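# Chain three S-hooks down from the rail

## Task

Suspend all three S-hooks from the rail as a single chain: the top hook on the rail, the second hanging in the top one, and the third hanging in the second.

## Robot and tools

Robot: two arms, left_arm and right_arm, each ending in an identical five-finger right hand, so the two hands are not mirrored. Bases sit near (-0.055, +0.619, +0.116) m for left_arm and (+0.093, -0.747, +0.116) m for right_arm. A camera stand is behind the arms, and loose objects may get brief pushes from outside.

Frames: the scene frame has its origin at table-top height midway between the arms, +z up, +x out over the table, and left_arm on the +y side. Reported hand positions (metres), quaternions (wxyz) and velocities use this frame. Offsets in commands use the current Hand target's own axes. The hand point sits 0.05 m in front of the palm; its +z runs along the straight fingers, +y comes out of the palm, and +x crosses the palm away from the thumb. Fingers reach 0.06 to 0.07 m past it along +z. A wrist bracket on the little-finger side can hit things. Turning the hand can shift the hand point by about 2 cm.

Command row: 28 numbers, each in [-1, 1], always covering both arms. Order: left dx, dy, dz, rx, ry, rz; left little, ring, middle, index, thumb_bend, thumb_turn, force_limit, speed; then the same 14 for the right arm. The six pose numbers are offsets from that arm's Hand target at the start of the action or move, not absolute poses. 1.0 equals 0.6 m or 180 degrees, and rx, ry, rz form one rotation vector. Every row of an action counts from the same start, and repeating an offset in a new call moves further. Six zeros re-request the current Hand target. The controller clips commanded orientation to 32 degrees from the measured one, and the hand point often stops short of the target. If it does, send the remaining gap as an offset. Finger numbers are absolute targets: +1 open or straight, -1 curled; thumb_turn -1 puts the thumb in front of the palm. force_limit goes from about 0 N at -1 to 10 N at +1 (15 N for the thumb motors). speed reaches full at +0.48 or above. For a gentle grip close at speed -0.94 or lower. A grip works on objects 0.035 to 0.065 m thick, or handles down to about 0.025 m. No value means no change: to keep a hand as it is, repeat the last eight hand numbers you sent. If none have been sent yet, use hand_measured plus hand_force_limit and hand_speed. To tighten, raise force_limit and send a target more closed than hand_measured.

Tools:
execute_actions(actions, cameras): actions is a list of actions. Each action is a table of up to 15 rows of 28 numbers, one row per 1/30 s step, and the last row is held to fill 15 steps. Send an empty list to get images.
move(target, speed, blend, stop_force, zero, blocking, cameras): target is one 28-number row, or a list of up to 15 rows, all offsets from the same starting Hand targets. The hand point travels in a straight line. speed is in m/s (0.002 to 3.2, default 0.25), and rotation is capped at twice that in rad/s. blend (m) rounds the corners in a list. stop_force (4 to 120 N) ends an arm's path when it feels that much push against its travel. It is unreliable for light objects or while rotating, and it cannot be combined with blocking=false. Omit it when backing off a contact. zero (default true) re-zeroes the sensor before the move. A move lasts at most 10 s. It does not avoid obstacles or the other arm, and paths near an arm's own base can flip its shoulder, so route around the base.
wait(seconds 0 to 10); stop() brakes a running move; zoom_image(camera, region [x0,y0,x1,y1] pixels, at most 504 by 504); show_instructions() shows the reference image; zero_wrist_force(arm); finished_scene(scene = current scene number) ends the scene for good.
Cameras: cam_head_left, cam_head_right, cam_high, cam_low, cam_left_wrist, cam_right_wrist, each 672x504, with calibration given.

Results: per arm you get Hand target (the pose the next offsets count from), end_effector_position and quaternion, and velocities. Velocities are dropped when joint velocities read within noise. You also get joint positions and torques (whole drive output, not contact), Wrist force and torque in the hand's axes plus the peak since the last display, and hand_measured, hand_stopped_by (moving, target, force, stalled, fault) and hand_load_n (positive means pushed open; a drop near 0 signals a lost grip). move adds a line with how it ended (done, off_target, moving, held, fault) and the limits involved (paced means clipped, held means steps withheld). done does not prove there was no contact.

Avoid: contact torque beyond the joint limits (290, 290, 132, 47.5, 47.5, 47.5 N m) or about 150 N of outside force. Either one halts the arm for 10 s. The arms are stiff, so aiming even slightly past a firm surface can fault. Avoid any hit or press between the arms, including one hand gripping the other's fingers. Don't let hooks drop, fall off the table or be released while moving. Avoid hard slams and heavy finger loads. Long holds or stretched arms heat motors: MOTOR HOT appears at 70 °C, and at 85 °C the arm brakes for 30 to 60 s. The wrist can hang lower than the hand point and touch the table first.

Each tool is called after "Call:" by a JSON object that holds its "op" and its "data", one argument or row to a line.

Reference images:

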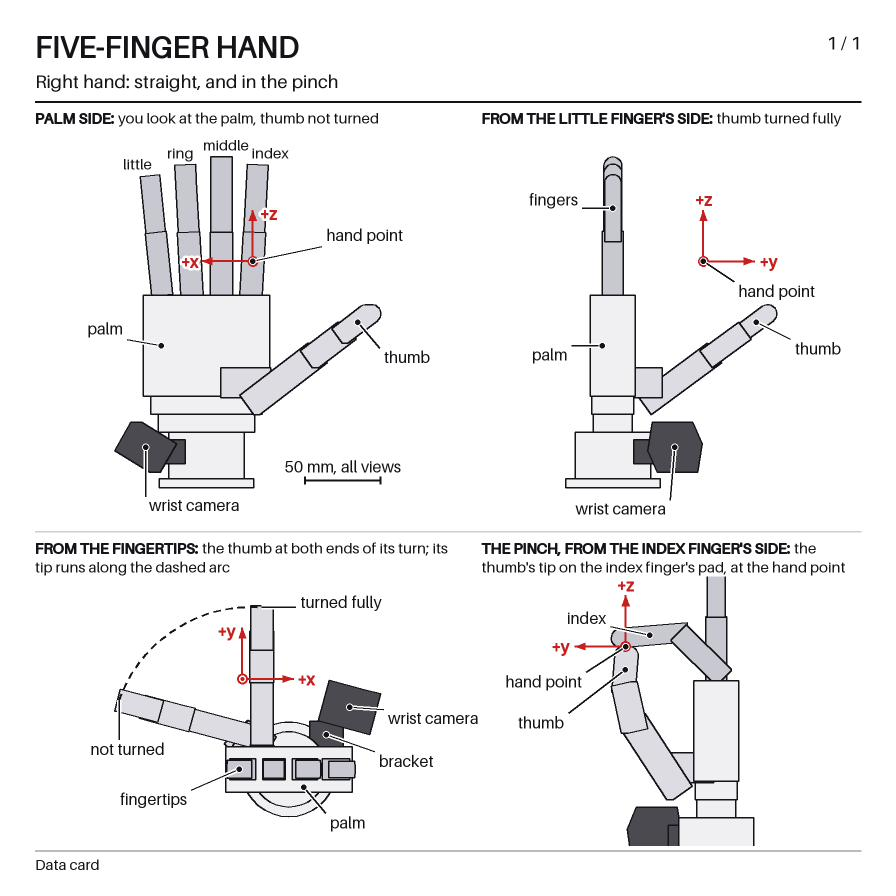

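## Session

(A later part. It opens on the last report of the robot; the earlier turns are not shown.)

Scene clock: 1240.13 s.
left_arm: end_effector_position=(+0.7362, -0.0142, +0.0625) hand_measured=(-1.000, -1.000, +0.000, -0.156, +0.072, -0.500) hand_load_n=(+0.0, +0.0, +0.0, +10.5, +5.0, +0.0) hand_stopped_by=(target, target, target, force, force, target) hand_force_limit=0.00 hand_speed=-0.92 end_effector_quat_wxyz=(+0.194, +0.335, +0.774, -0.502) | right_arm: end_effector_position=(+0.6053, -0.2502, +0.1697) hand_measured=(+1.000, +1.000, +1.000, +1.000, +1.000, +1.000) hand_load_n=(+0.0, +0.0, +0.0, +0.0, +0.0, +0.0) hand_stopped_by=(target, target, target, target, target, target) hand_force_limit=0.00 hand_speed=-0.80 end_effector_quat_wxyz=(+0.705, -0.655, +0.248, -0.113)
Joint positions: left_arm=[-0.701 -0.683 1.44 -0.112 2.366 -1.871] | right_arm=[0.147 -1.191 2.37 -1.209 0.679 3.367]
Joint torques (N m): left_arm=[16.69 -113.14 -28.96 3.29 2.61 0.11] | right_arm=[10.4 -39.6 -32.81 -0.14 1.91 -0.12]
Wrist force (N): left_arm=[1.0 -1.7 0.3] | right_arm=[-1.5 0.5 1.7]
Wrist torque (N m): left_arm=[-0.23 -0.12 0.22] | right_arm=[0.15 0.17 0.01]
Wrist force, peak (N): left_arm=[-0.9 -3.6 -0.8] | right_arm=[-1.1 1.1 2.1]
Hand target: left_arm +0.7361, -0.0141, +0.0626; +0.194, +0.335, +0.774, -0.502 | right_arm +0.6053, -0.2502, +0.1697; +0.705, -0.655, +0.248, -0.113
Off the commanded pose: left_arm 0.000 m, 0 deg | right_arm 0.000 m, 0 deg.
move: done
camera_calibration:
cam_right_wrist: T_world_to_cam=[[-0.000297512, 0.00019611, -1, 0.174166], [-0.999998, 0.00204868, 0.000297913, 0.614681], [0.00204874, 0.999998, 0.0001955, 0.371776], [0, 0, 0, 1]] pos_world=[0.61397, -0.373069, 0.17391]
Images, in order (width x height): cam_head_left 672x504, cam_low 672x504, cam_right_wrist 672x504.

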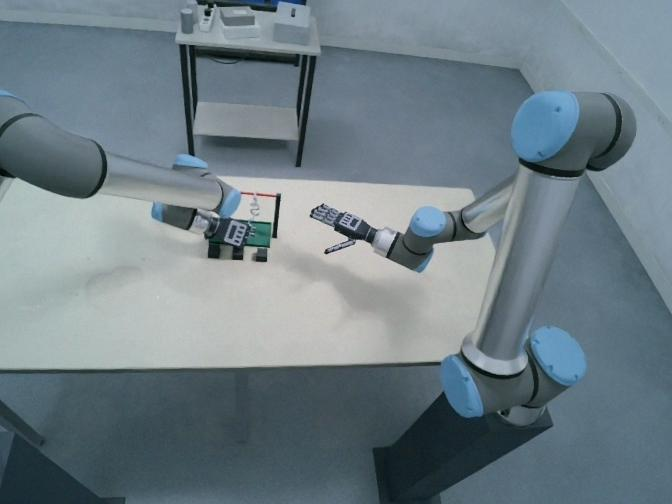

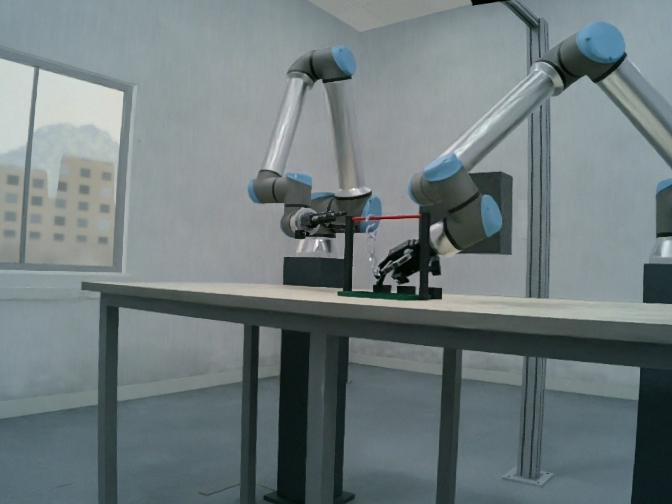

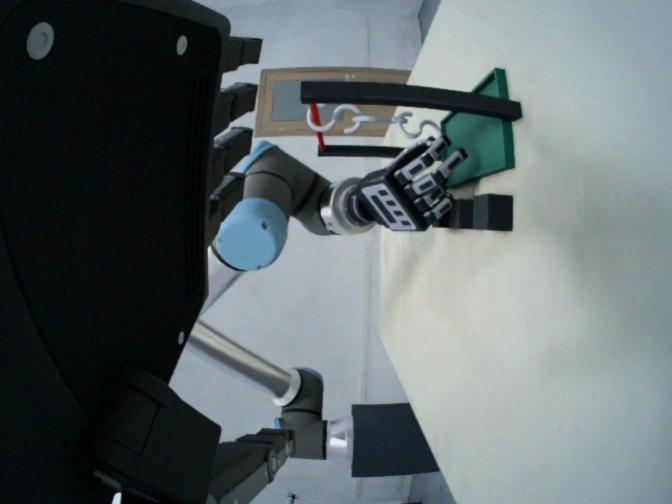

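Call:
{"op": "move", "data": {
  "target": [0, 0, 0, 0, 0, 0, -1, -1, 0.0, -0.45, 0.7, -0.5, 0.0, -0.8, 0, 0, 0, 0, 0, 0, 1, 1, 1, 1, 1, 1, 0, -0.8],
  "cameras": ["cam_head_left", "cam_low", "cam_left_wrist", "cam_right_wrist"]
}}

Call:
{"op": "zoom_image", "data": {
  "camera": "cam_right_wrist",
  "region": [340, 95, 440, 170]
}}

Call:
{"op": "zoom_image", "data": {
  "camera": "cam_low",
  "region": [350, 225, 450, 300]
}}

Scene clock: 1247.80 s.
left_arm: end_effector_position=(+0.7361, -0.0141, +0.0626) hand_measured=(-1.000, -1.000, +0.000, -0.158, +0.700, -0.500) hand_load_n=(+0.0, +0.0, +0.0, +0.0, +0.0, +0.0) hand_stopped_by=(target, target, target, force, target, target) hand_force_limit=0.00 hand_speed=-0.80 end_effector_quat_wxyz=(+0.194, +0.335, +0.774, -0.502) | right_arm: end_effector_position=(+0.6053, -0.2502, +0.1697) hand_measured=(+1.000, +1.000, +1.000, +1.000, +1.000, +1.000) hand_load_n=(+0.0, +0.0, +0.0, +0.0, +0.0, -0.5) hand_stopped_by=(target, target, target, target, target, target) hand_force_limit=0.00 hand_speed=-0.80 end_effector_quat_wxyz=(+0.705, -0.655, +0.248, -0.113)
Joint positions: left_arm=[-0.701 -0.683 1.44 -0.112 2.366 -1.871] | right_arm=[0.147 -1.191 2.37 -1.209 0.679 3.367]
Joint torques (N m): left_arm=[2.01 -103.63 -18.91 3.23 -0.43 -2.29] | right_arm=[10.94 -39.59 -32.85 0.23 1.66 0.37]
Wrist force (N): left_arm=[0.8 -1.7 0.5] | right_arm=[-0.9 0.4 1.4]
Wrist torque (N m): left_arm=[-0.20 -0.13 0.23] | right_arm=[0.16 0.09 0.04]
Wrist force, peak (N): left_arm=[1.1 -1.8 0.8] | right_arm=[-1.3 1.0 1.9]
Hand target: left_arm +0.7361, -0.0141, +0.0626; +0.194, +0.335, +0.774, -0.502 | right_arm +0.6053, -0.2502, +0.1697; +0.705, -0.655, +0.248, -0.113
Off the commanded pose: left_arm 0.000 m, 0 deg | right_arm 0.000 m, 0 deg.
move: done
camera_calibration:
cam_left_wrist: T_world_to_cam=[[0.52134, 0.315729, -0.792793, -0.321975], [0.776247, 0.210444, 0.594268, -0.598391], [0.354466, -0.925218, -0.135371, -0.15392], [0, 0, 0, 1]] pos_world=[0.686916, 0.0851756, 0.0795094]
cam_right_wrist: T_world_to_cam=[[-0.000297512, 0.00019611, -1, 0.174166], [-0.999998, 0.00204868, 0.000297913, 0.614681], [0.00204874, 0.999998, 0.0001955, 0.371776], [0, 0, 0, 1]] pos_world=[0.61397, -0.373069, 0.17391]
Images, in order (width x height): cam_head_left 672x504, cam_low 672x504, cam_left_wrist 672x504, cam_right_wrist 672x504.

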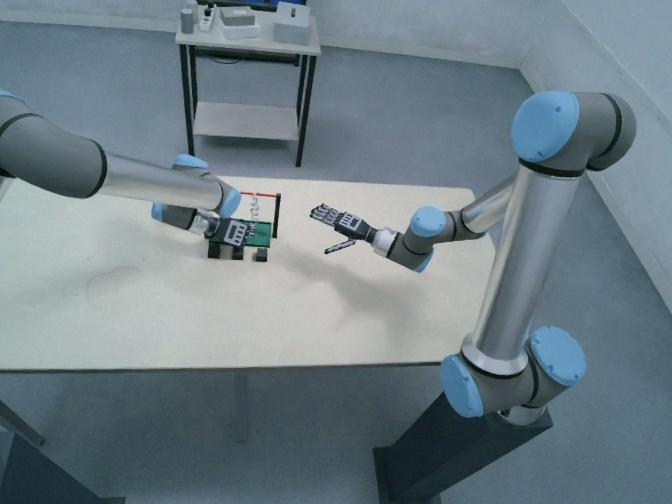

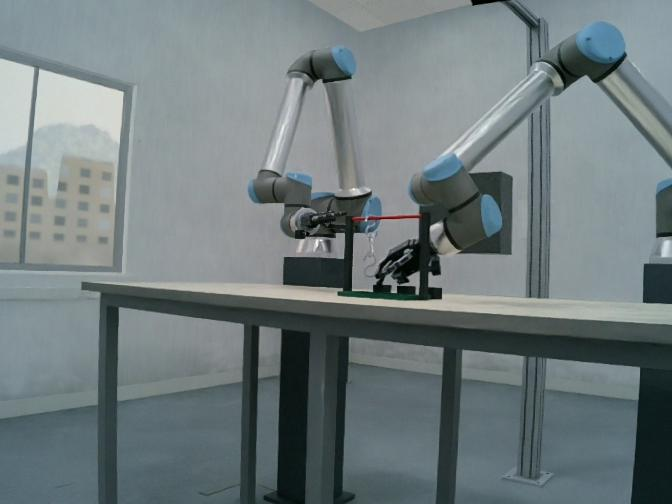

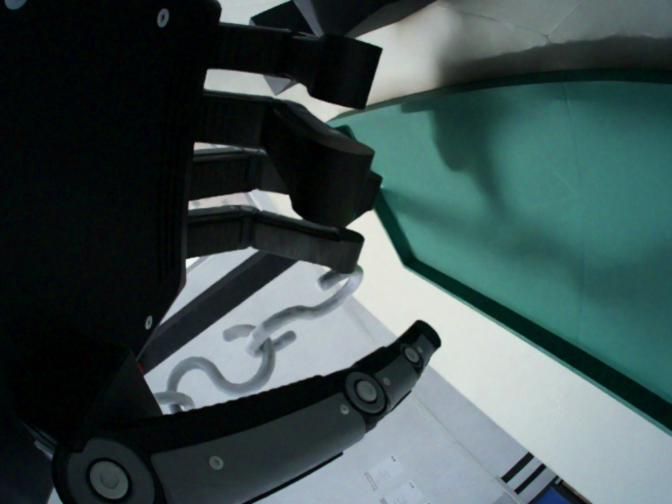

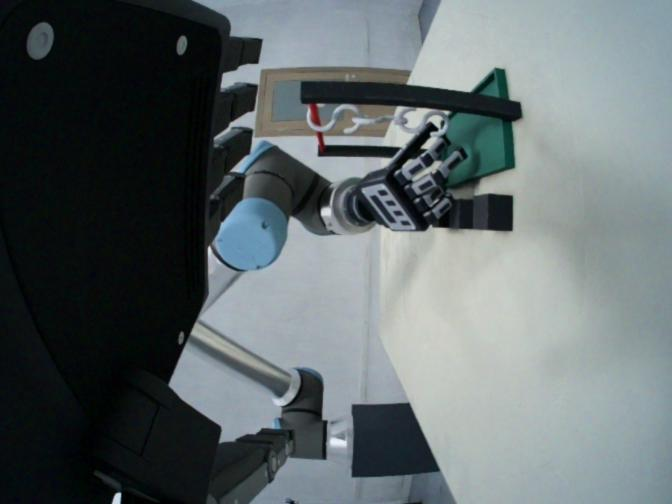

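Scaled by 5.040 from the camera's 672x504 image, which has a finer 960x720 frame.

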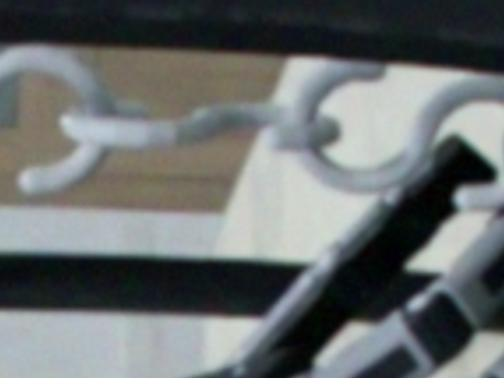

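Scaled by 5.040 from the camera's 672x504 image, which has a finer 960x720 frame.

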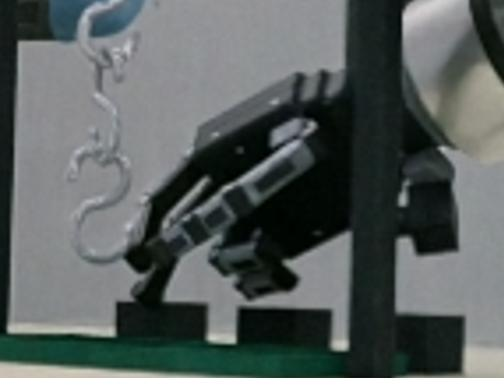

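Call:
{"op": "zoom_image", "data": {
  "camera": "cam_left_wrist",
  "region": [180, 190, 400, 355]
}}

Call:
{"op": "zoom_image", "data": {
  "camera": "cam_right_wrist",
  "region": [380, 90, 480, 165]
}}

Scaled by 2.291 from the camera's 672x504 image, which has a finer 960x720 frame.

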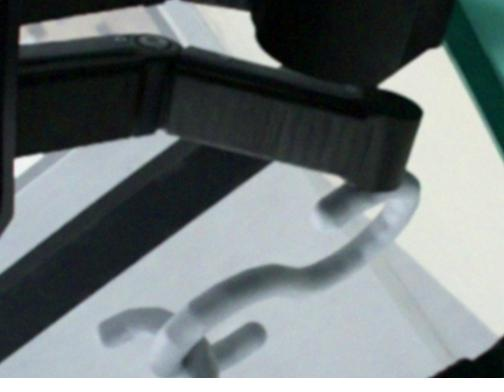

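Scaled by 5.040 from the camera's 672x504 image, which has a finer 960x720 frame.

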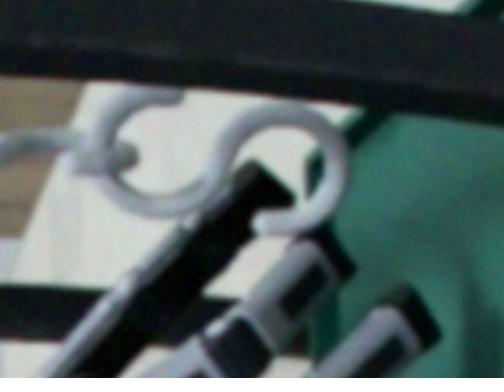

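Call:
{"op": "move", "data": {
  "target": [0, 0, 0, 0, 0, 0, -1, -1, 0.0, 0.2, 0.7, -0.5, 0.0, -0.8, 0, 0, 0, 0, 0, 0, 1, 1, 1, 1, 1, 1, 0, -0.8],
  "cameras": ["cam_head_left", "cam_low", "cam_left_wrist", "cam_right_wrist"]
}}

Call:
{"op": "zoom_image", "data": {
  "camera": "cam_right_wrist",
  "region": [380, 90, 480, 165]
}}

Call:
{"op": "zoom_image", "data": {
  "camera": "cam_left_wrist",
  "region": [180, 190, 400, 355]
}}

Call:
{"op": "zoom_image", "data": {
  "camera": "cam_low",
  "region": [350, 225, 450, 300]
}}

Scene clock: 1259.67 s.
left_arm: end_effector_position=(+0.7361, -0.0141, +0.0626) hand_measured=(-1.000, -1.000, +0.000, +0.200, +0.700, -0.500) hand_load_n=(+0.0, +0.0, +0.5, +0.0, +0.0, +0.0) hand_stopped_by=(target, target, target, target, target, target) hand_force_limit=0.00 hand_speed=-0.80 end_effector_quat_wxyz=(+0.194, +0.335, +0.774, -0.502) | right_arm: end_effector_position=(+0.6053, -0.2502, +0.1697) hand_measured=(+1.000, +1.000, +1.000, +1.000, +1.000, +1.000) hand_load_n=(+0.0, +0.0, +0.0, +0.0, +0.0, -0.5) hand_stopped_by=(target, target, target, target, target, target) hand_force_limit=0.00 hand_speed=-0.80 end_effector_quat_wxyz=(+0.705, -0.655, +0.248, -0.113)
Joint positions: left_arm=[-0.701 -0.683 1.44 -0.112 2.366 -1.871] | right_arm=[0.147 -1.191 2.37 -1.209 0.679 3.367]
Joint torques (N m): left_arm=[-2.99 -97.76 -19.8 2.81 -0.09 -3.01] | right_arm=[12.22 -39.24 -31.66 0.07 2.05 0.11]
Wrist force (N): left_arm=[0.7 -1.8 0.3] | right_arm=[-1.2 0.7 2.1]
Wrist torque (N m): left_arm=[-0.21 -0.12 0.22] | right_arm=[0.17 0.10 0.03]
Wrist force, peak (N): left_arm=[0.9 -2.0 0.5] | right_arm=[-1.4 0.9 2.1]
Hand target: left_arm +0.7361, -0.0141, +0.0626; +0.194, +0.335, +0.774, -0.502 | right_arm +0.6053, -0.2502, +0.1697; +0.705, -0.655, +0.248, -0.113
Off the commanded pose: left_arm 0.000 m, 0 deg | right_arm 0.000 m, 0 deg.
move: done
camera_calibration:
cam_left_wrist: T_world_to_cam=[[0.52134, 0.315729, -0.792793, -0.321975], [0.776247, 0.210444, 0.594268, -0.598391], [0.354466, -0.925218, -0.135371, -0.15392], [0, 0, 0, 1]] pos_world=[0.686916, 0.0851756, 0.0795094]
cam_right_wrist: T_world_to_cam=[[-0.000297512, 0.00019611, -1, 0.174166], [-0.999998, 0.00204868, 0.000297913, 0.614681], [0.00204874, 0.999998, 0.0001955, 0.371776], [0, 0, 0, 1]] pos_world=[0.61397, -0.373069, 0.17391]
Images, in order (width x height): cam_head_left 672x504, cam_low 672x504, cam_left_wrist 672x504, cam_right_wrist 672x504.

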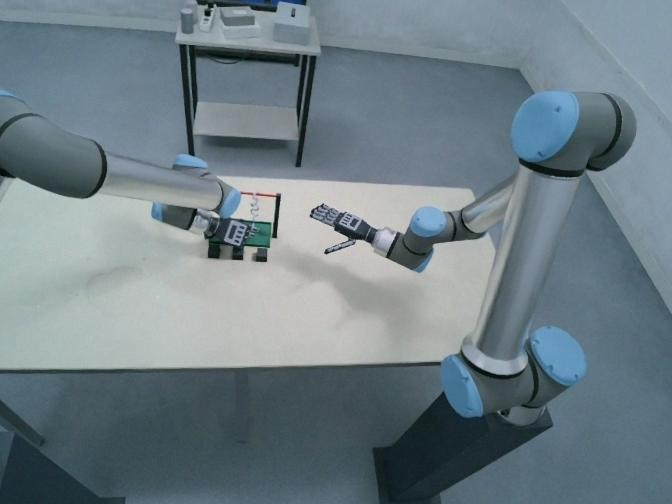

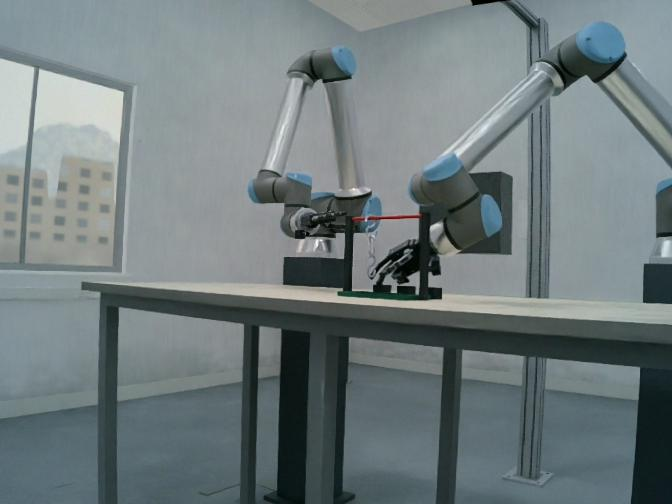

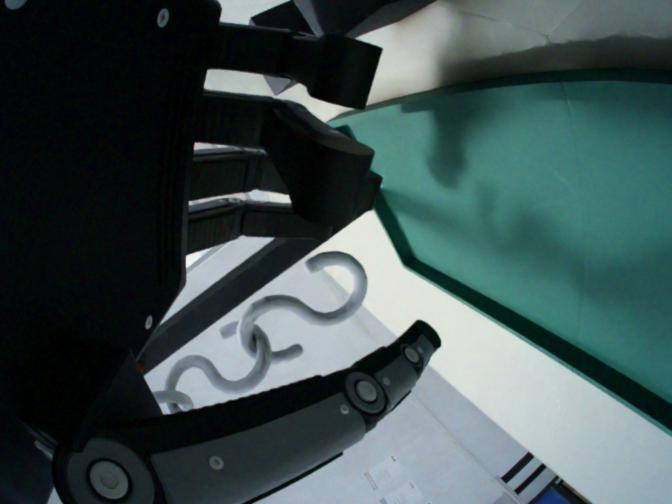

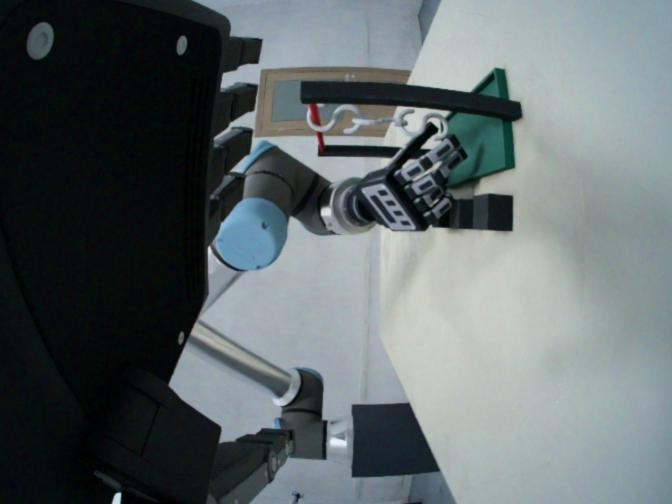

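Scaled by 5.040 from the camera's 672x504 image, which has a finer 960x720 frame.

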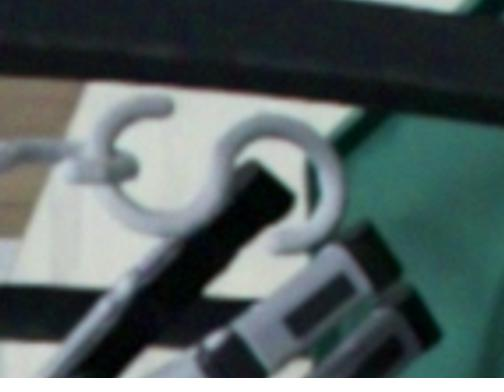

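Scaled by 2.291 from the camera's 672x504 image, which has a finer 960x720 frame.

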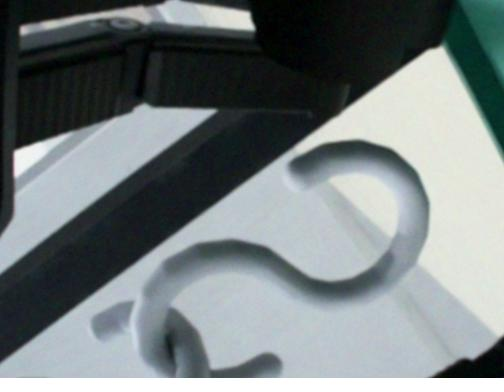

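Scaled by 5.040 from the camera's 672x504 image, which has a finer 960x720 frame.

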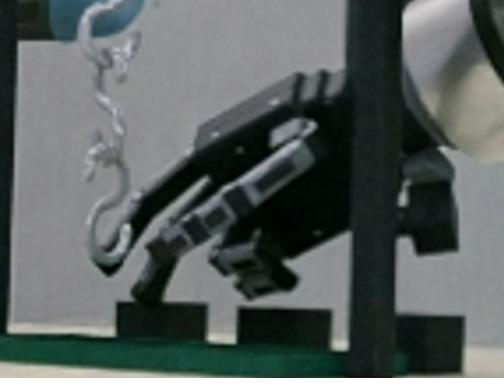

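Call:
{"op": "move", "data": {
  "target": [0.01667, -0.06333, 0, 0, 0, 0, -1, -1, 0.0, 0.2, 0.7, -0.5, 0.0, -0.8, 0, 0, 0, 0, 0, 0, 1, 1, 1, 1, 1, 1, 0, -0.8],
  "speed": 0.025,
  "stop_force": 4,
  "cameras": ["cam_head_left", "cam_low", "cam_left_wrist", "cam_right_wrist"]
}}

Call:
{"op": "zoom_image", "data": {
  "camera": "cam_right_wrist",
  "region": [340, 90, 470, 190]
}}

Call:
{"op": "zoom_image", "data": {
  "camera": "cam_low",
  "region": [350, 225, 450, 300]
}}

Scene clock: 1279.83 s.
left_arm: end_effector_position=(+0.7021, -0.0213, +0.0808) hand_measured=(-1.000, -1.000, +0.000, +0.200, +0.700, -0.500) hand_load_n=(+0.0, +0.5, +0.0, +0.0, +0.0, +0.0) hand_stopped_by=(target, target, target, target, target, target) hand_force_limit=0.00 hand_speed=-0.80 end_effector_quat_wxyz=(+0.194, +0.335, +0.774, -0.502) | right_arm: end_effector_position=(+0.6053, -0.2502, +0.1697) hand_measured=(+1.000, +1.000, +1.000, +1.000, +1.000, +1.000) hand_load_n=(+0.0, +0.0, +0.0, +0.0, +0.0, +0.0) hand_stopped_by=(target, target, target, target, target, target) hand_force_limit=0.00 hand_speed=-0.80 end_effector_quat_wxyz=(+0.705, -0.655, +0.248, -0.113)
Joint positions: left_arm=[-0.736 -0.739 1.513 -0.148 2.338 -1.9] | right_arm=[0.147 -1.191 2.37 -1.209 0.679 3.367]
Joint torques (N m): left_arm=[-12.86 -102.11 -18.09 -0.87 -2.6 -2.46] | right_arm=[10.81 -39.83 -31.72 -0.49 1.89 0.43]
Wrist force (N): left_arm=[0.8 -1.7 0.4] | right_arm=[-0.9 0.4 1.6]
Wrist torque (N m): left_arm=[-0.17 -0.09 0.26] | right_arm=[0.14 0.08 0.04]
Wrist force, peak (N): left_arm=[1.2 -2.4 0.3] | right_arm=[-1.4 1.2 2.1]
Hand target: left_arm +0.7021, -0.0213, +0.0808; +0.194, +0.335, +0.774, -0.502 | right_arm +0.6053, -0.2502, +0.1697; +0.705, -0.655, +0.248, -0.113
Off the commanded pose: left_arm 0.000 m, 0 deg | right_arm 0.000 m, 0 deg.
move: done
camera_calibration:
cam_left_wrist: T_world_to_cam=[[0.52134, 0.315729, -0.792793, -0.287526], [0.776247, 0.210444, 0.594268, -0.581243], [0.354466, -0.925218, -0.135371, -0.145938], [0, 0, 0, 1]] pos_world=[0.652816, 0.0780756, 0.0977094]
cam_right_wrist: T_world_to_cam=[[-0.000297512, 0.00019611, -1, 0.174166], [-0.999998, 0.00204868, 0.000297913, 0.614681], [0.00204874, 0.999998, 0.0001955, 0.371776], [0, 0, 0, 1]] pos_world=[0.61397, -0.373069, 0.17391]
Images, in order (width x height): cam_head_left 672x504, cam_low 672x504, cam_left_wrist 672x504, cam_right_wrist 672x504.

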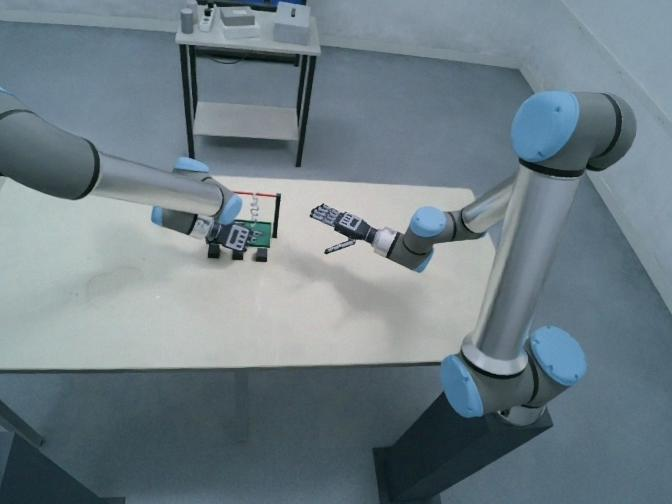

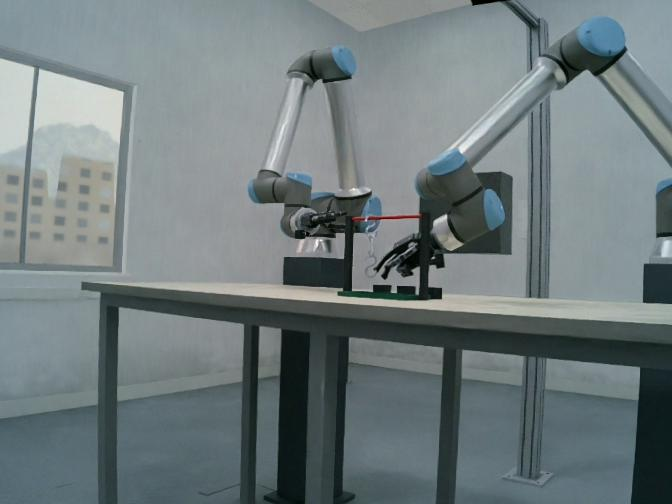

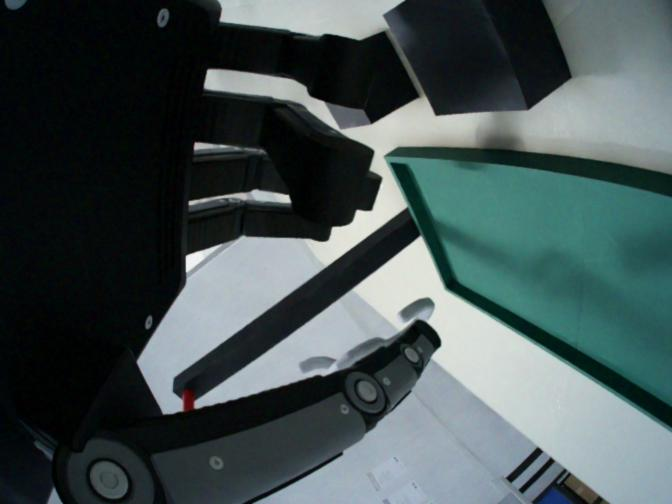

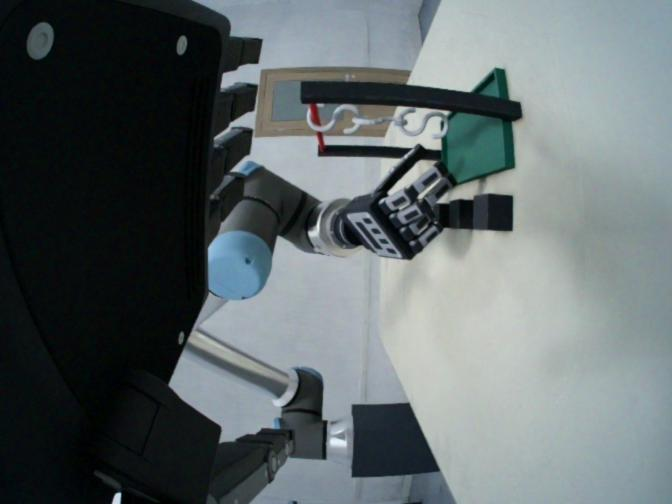

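Scaled by 3.877 from the camera's 672x504 image, which has a finer 960x720 frame.

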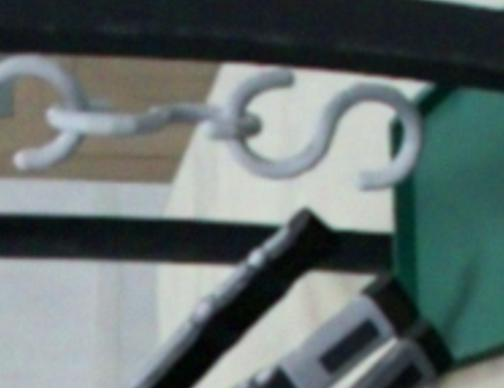

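Scaled by 5.040 from the camera's 672x504 image, which has a finer 960x720 frame.

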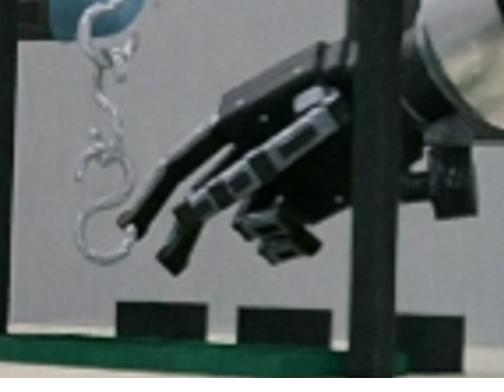

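Call:
{"op": "move", "data": {
  "target": [0.03333, -0.12667, 0, 0, 0, 0, -1, -1, 0.0, 0.2, 0.7, -0.5, 0.0, -0.8, 0, 0, 0, 0, 0, 0, 1, 1, 1, 1, 1, 1, 0, -0.8],
  "speed": 0.08,
  "stop_force": 6,
  "cameras": ["cam_head_left", "cam_head_right", "cam_high", "cam_low", "cam_right_wrist"]
}}

Call:
{"op": "zoom_image", "data": {
  "camera": "cam_right_wrist",
  "region": [300, 80, 480, 190]
}}

Call:
{"op": "zoom_image", "data": {
  "camera": "cam_low",
  "region": [340, 200, 450, 300]
}}

Call:
{"op": "zoom_image", "data": {
  "camera": "cam_head_right",
  "region": [230, 180, 290, 240]
}}

Scene clock: 1285.67 s.
left_arm: end_effector_position=(+0.6339, -0.0355, +0.1173) hand_measured=(-1.000, -1.000, +0.000, +0.200, +0.700, -0.500) hand_load_n=(+0.0, +0.0, +0.0, +0.0, +0.0, +0.0) hand_stopped_by=(target, target, target, target, target, target) hand_force_limit=0.00 hand_speed=-0.80 end_effector_quat_wxyz=(+0.194, +0.335, +0.774, -0.502) | right_arm: end_effector_position=(+0.6053, -0.2502, +0.1697) hand_measured=(+1.000, +1.000, +1.000, +1.000, +1.000, +1.000) hand_load_n=(+0.0, +0.0, +0.0, +0.0, +0.0, +0.0) hand_stopped_by=(target, target, target, target, target, target) hand_force_limit=0.00 hand_speed=-0.80 end_effector_quat_wxyz=(+0.705, -0.655, +0.248, -0.113)
Joint positions: left_arm=[-0.811 -0.849 1.642 -0.207 2.276 -1.958] | right_arm=[0.147 -1.191 2.37 -1.209 0.679 3.367]
Joint torques (N m): left_arm=[-12.19 -97.06 -17.76 -1.3 -2.71 -2.58] | right_arm=[12.52 -36.87 -31.41 -0.54 1.6 0.35]
Wrist force (N): left_arm=[1.1 -2.1 -0.4] | right_arm=[-1.1 0.4 1.7]
Wrist torque (N m): left_arm=[-0.20 -0.28 0.26] | right_arm=[0.12 0.11 0.03]
Wrist force, peak (N): left_arm=[1.4 -2.4 -0.6] | right_arm=[-1.6 0.6 2.1]
Hand target: left_arm +0.6339, -0.0355, +0.1173; +0.194, +0.335, +0.774, -0.502 | right_arm +0.6053, -0.2502, +0.1697; +0.705, -0.655, +0.248, -0.113
Off the commanded pose: left_arm 0.000 m, 0 deg | right_arm 0.000 m, 0 deg.
move: done
camera_calibration:
cam_right_wrist: T_world_to_cam=[[-0.000297512, 0.00019611, -1, 0.174166], [-0.999998, 0.00204868, 0.000297913, 0.614681], [0.00204874, 0.999998, 0.0001955, 0.371776], [0, 0, 0, 1]] pos_world=[0.61397, -0.373069, 0.17391]
Images, in order (width x height): cam_head_left 672x504, cam_head_right 672x504, cam_high 672x504, cam_low 672x504, cam_right_wrist 672x504.

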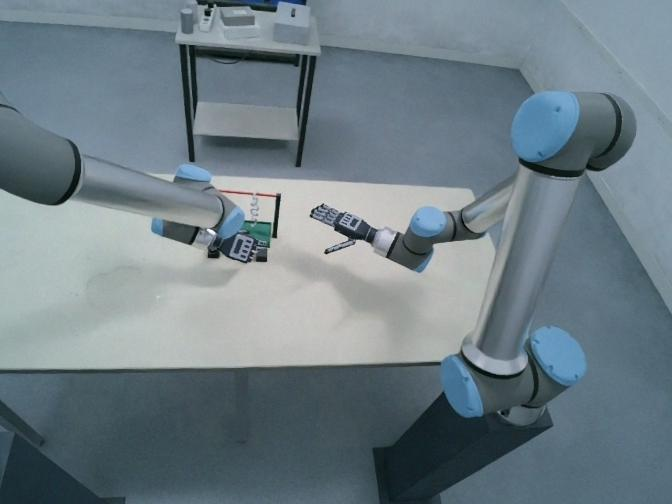

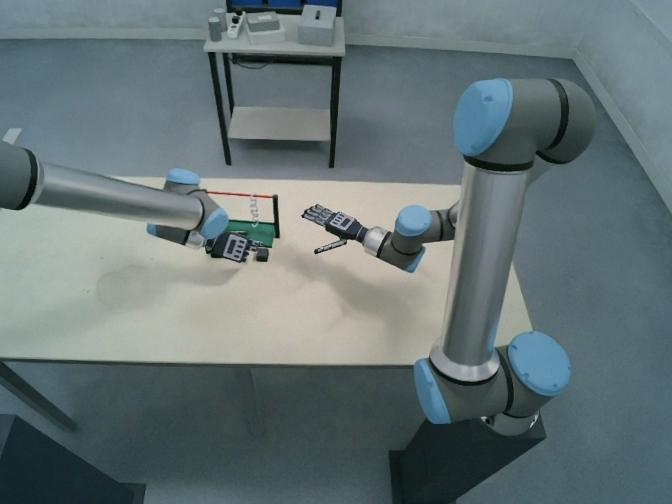

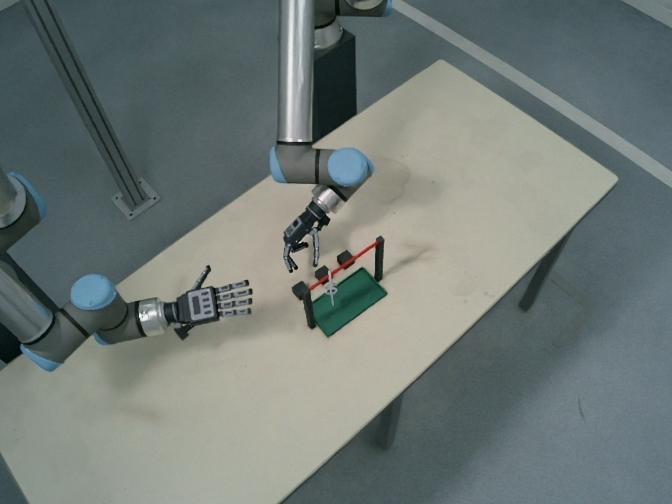

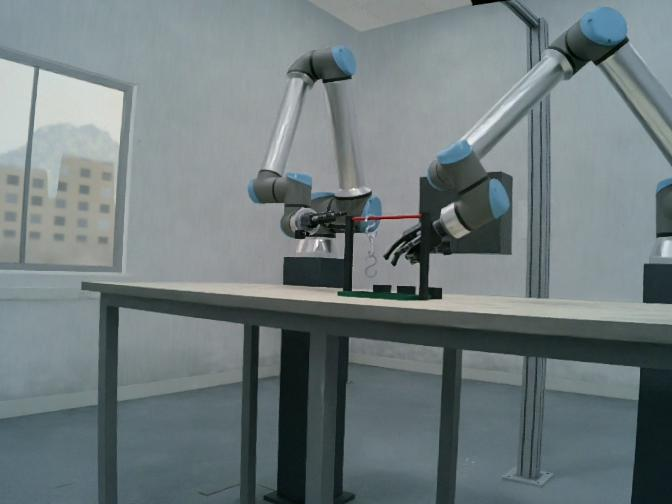

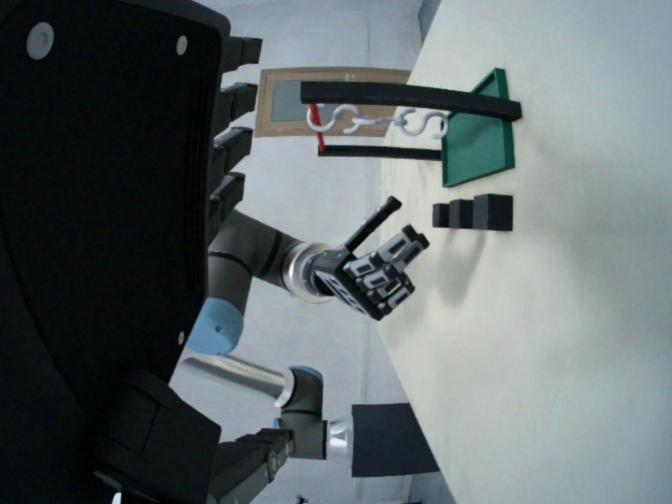

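Scaled by 2.800 from the camera's 672x504 image, which has a finer 960x720 frame.

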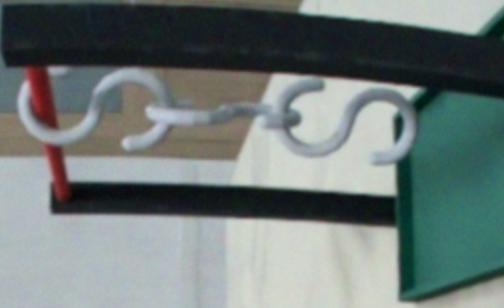

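Scaled by 4.582 from the camera's 672x504 image, which has a finer 960x720 frame.

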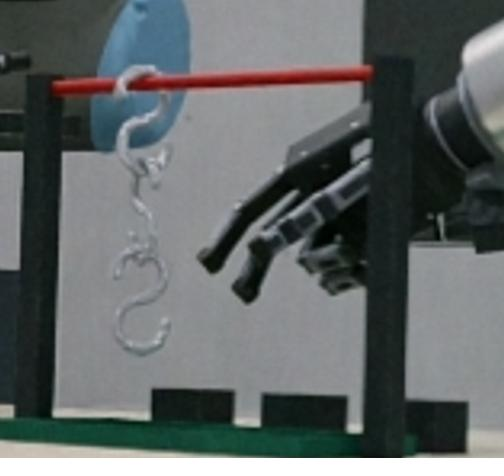

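Scaled by 8.400 from the camera's 672x504 image, which has a finer 960x720 frame.

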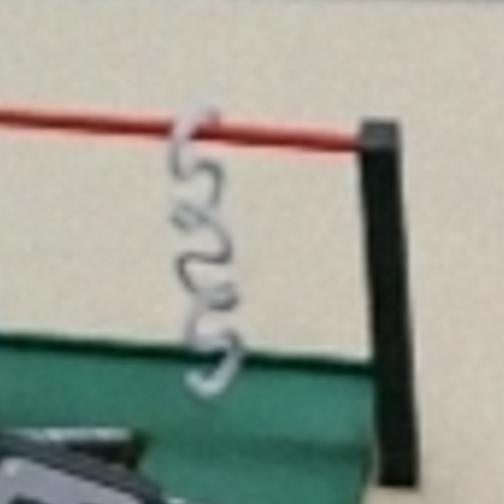

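Call:
{"op": "finished_scene", "data": {
  "scene": 2
}}

The scene is finished: the task was done.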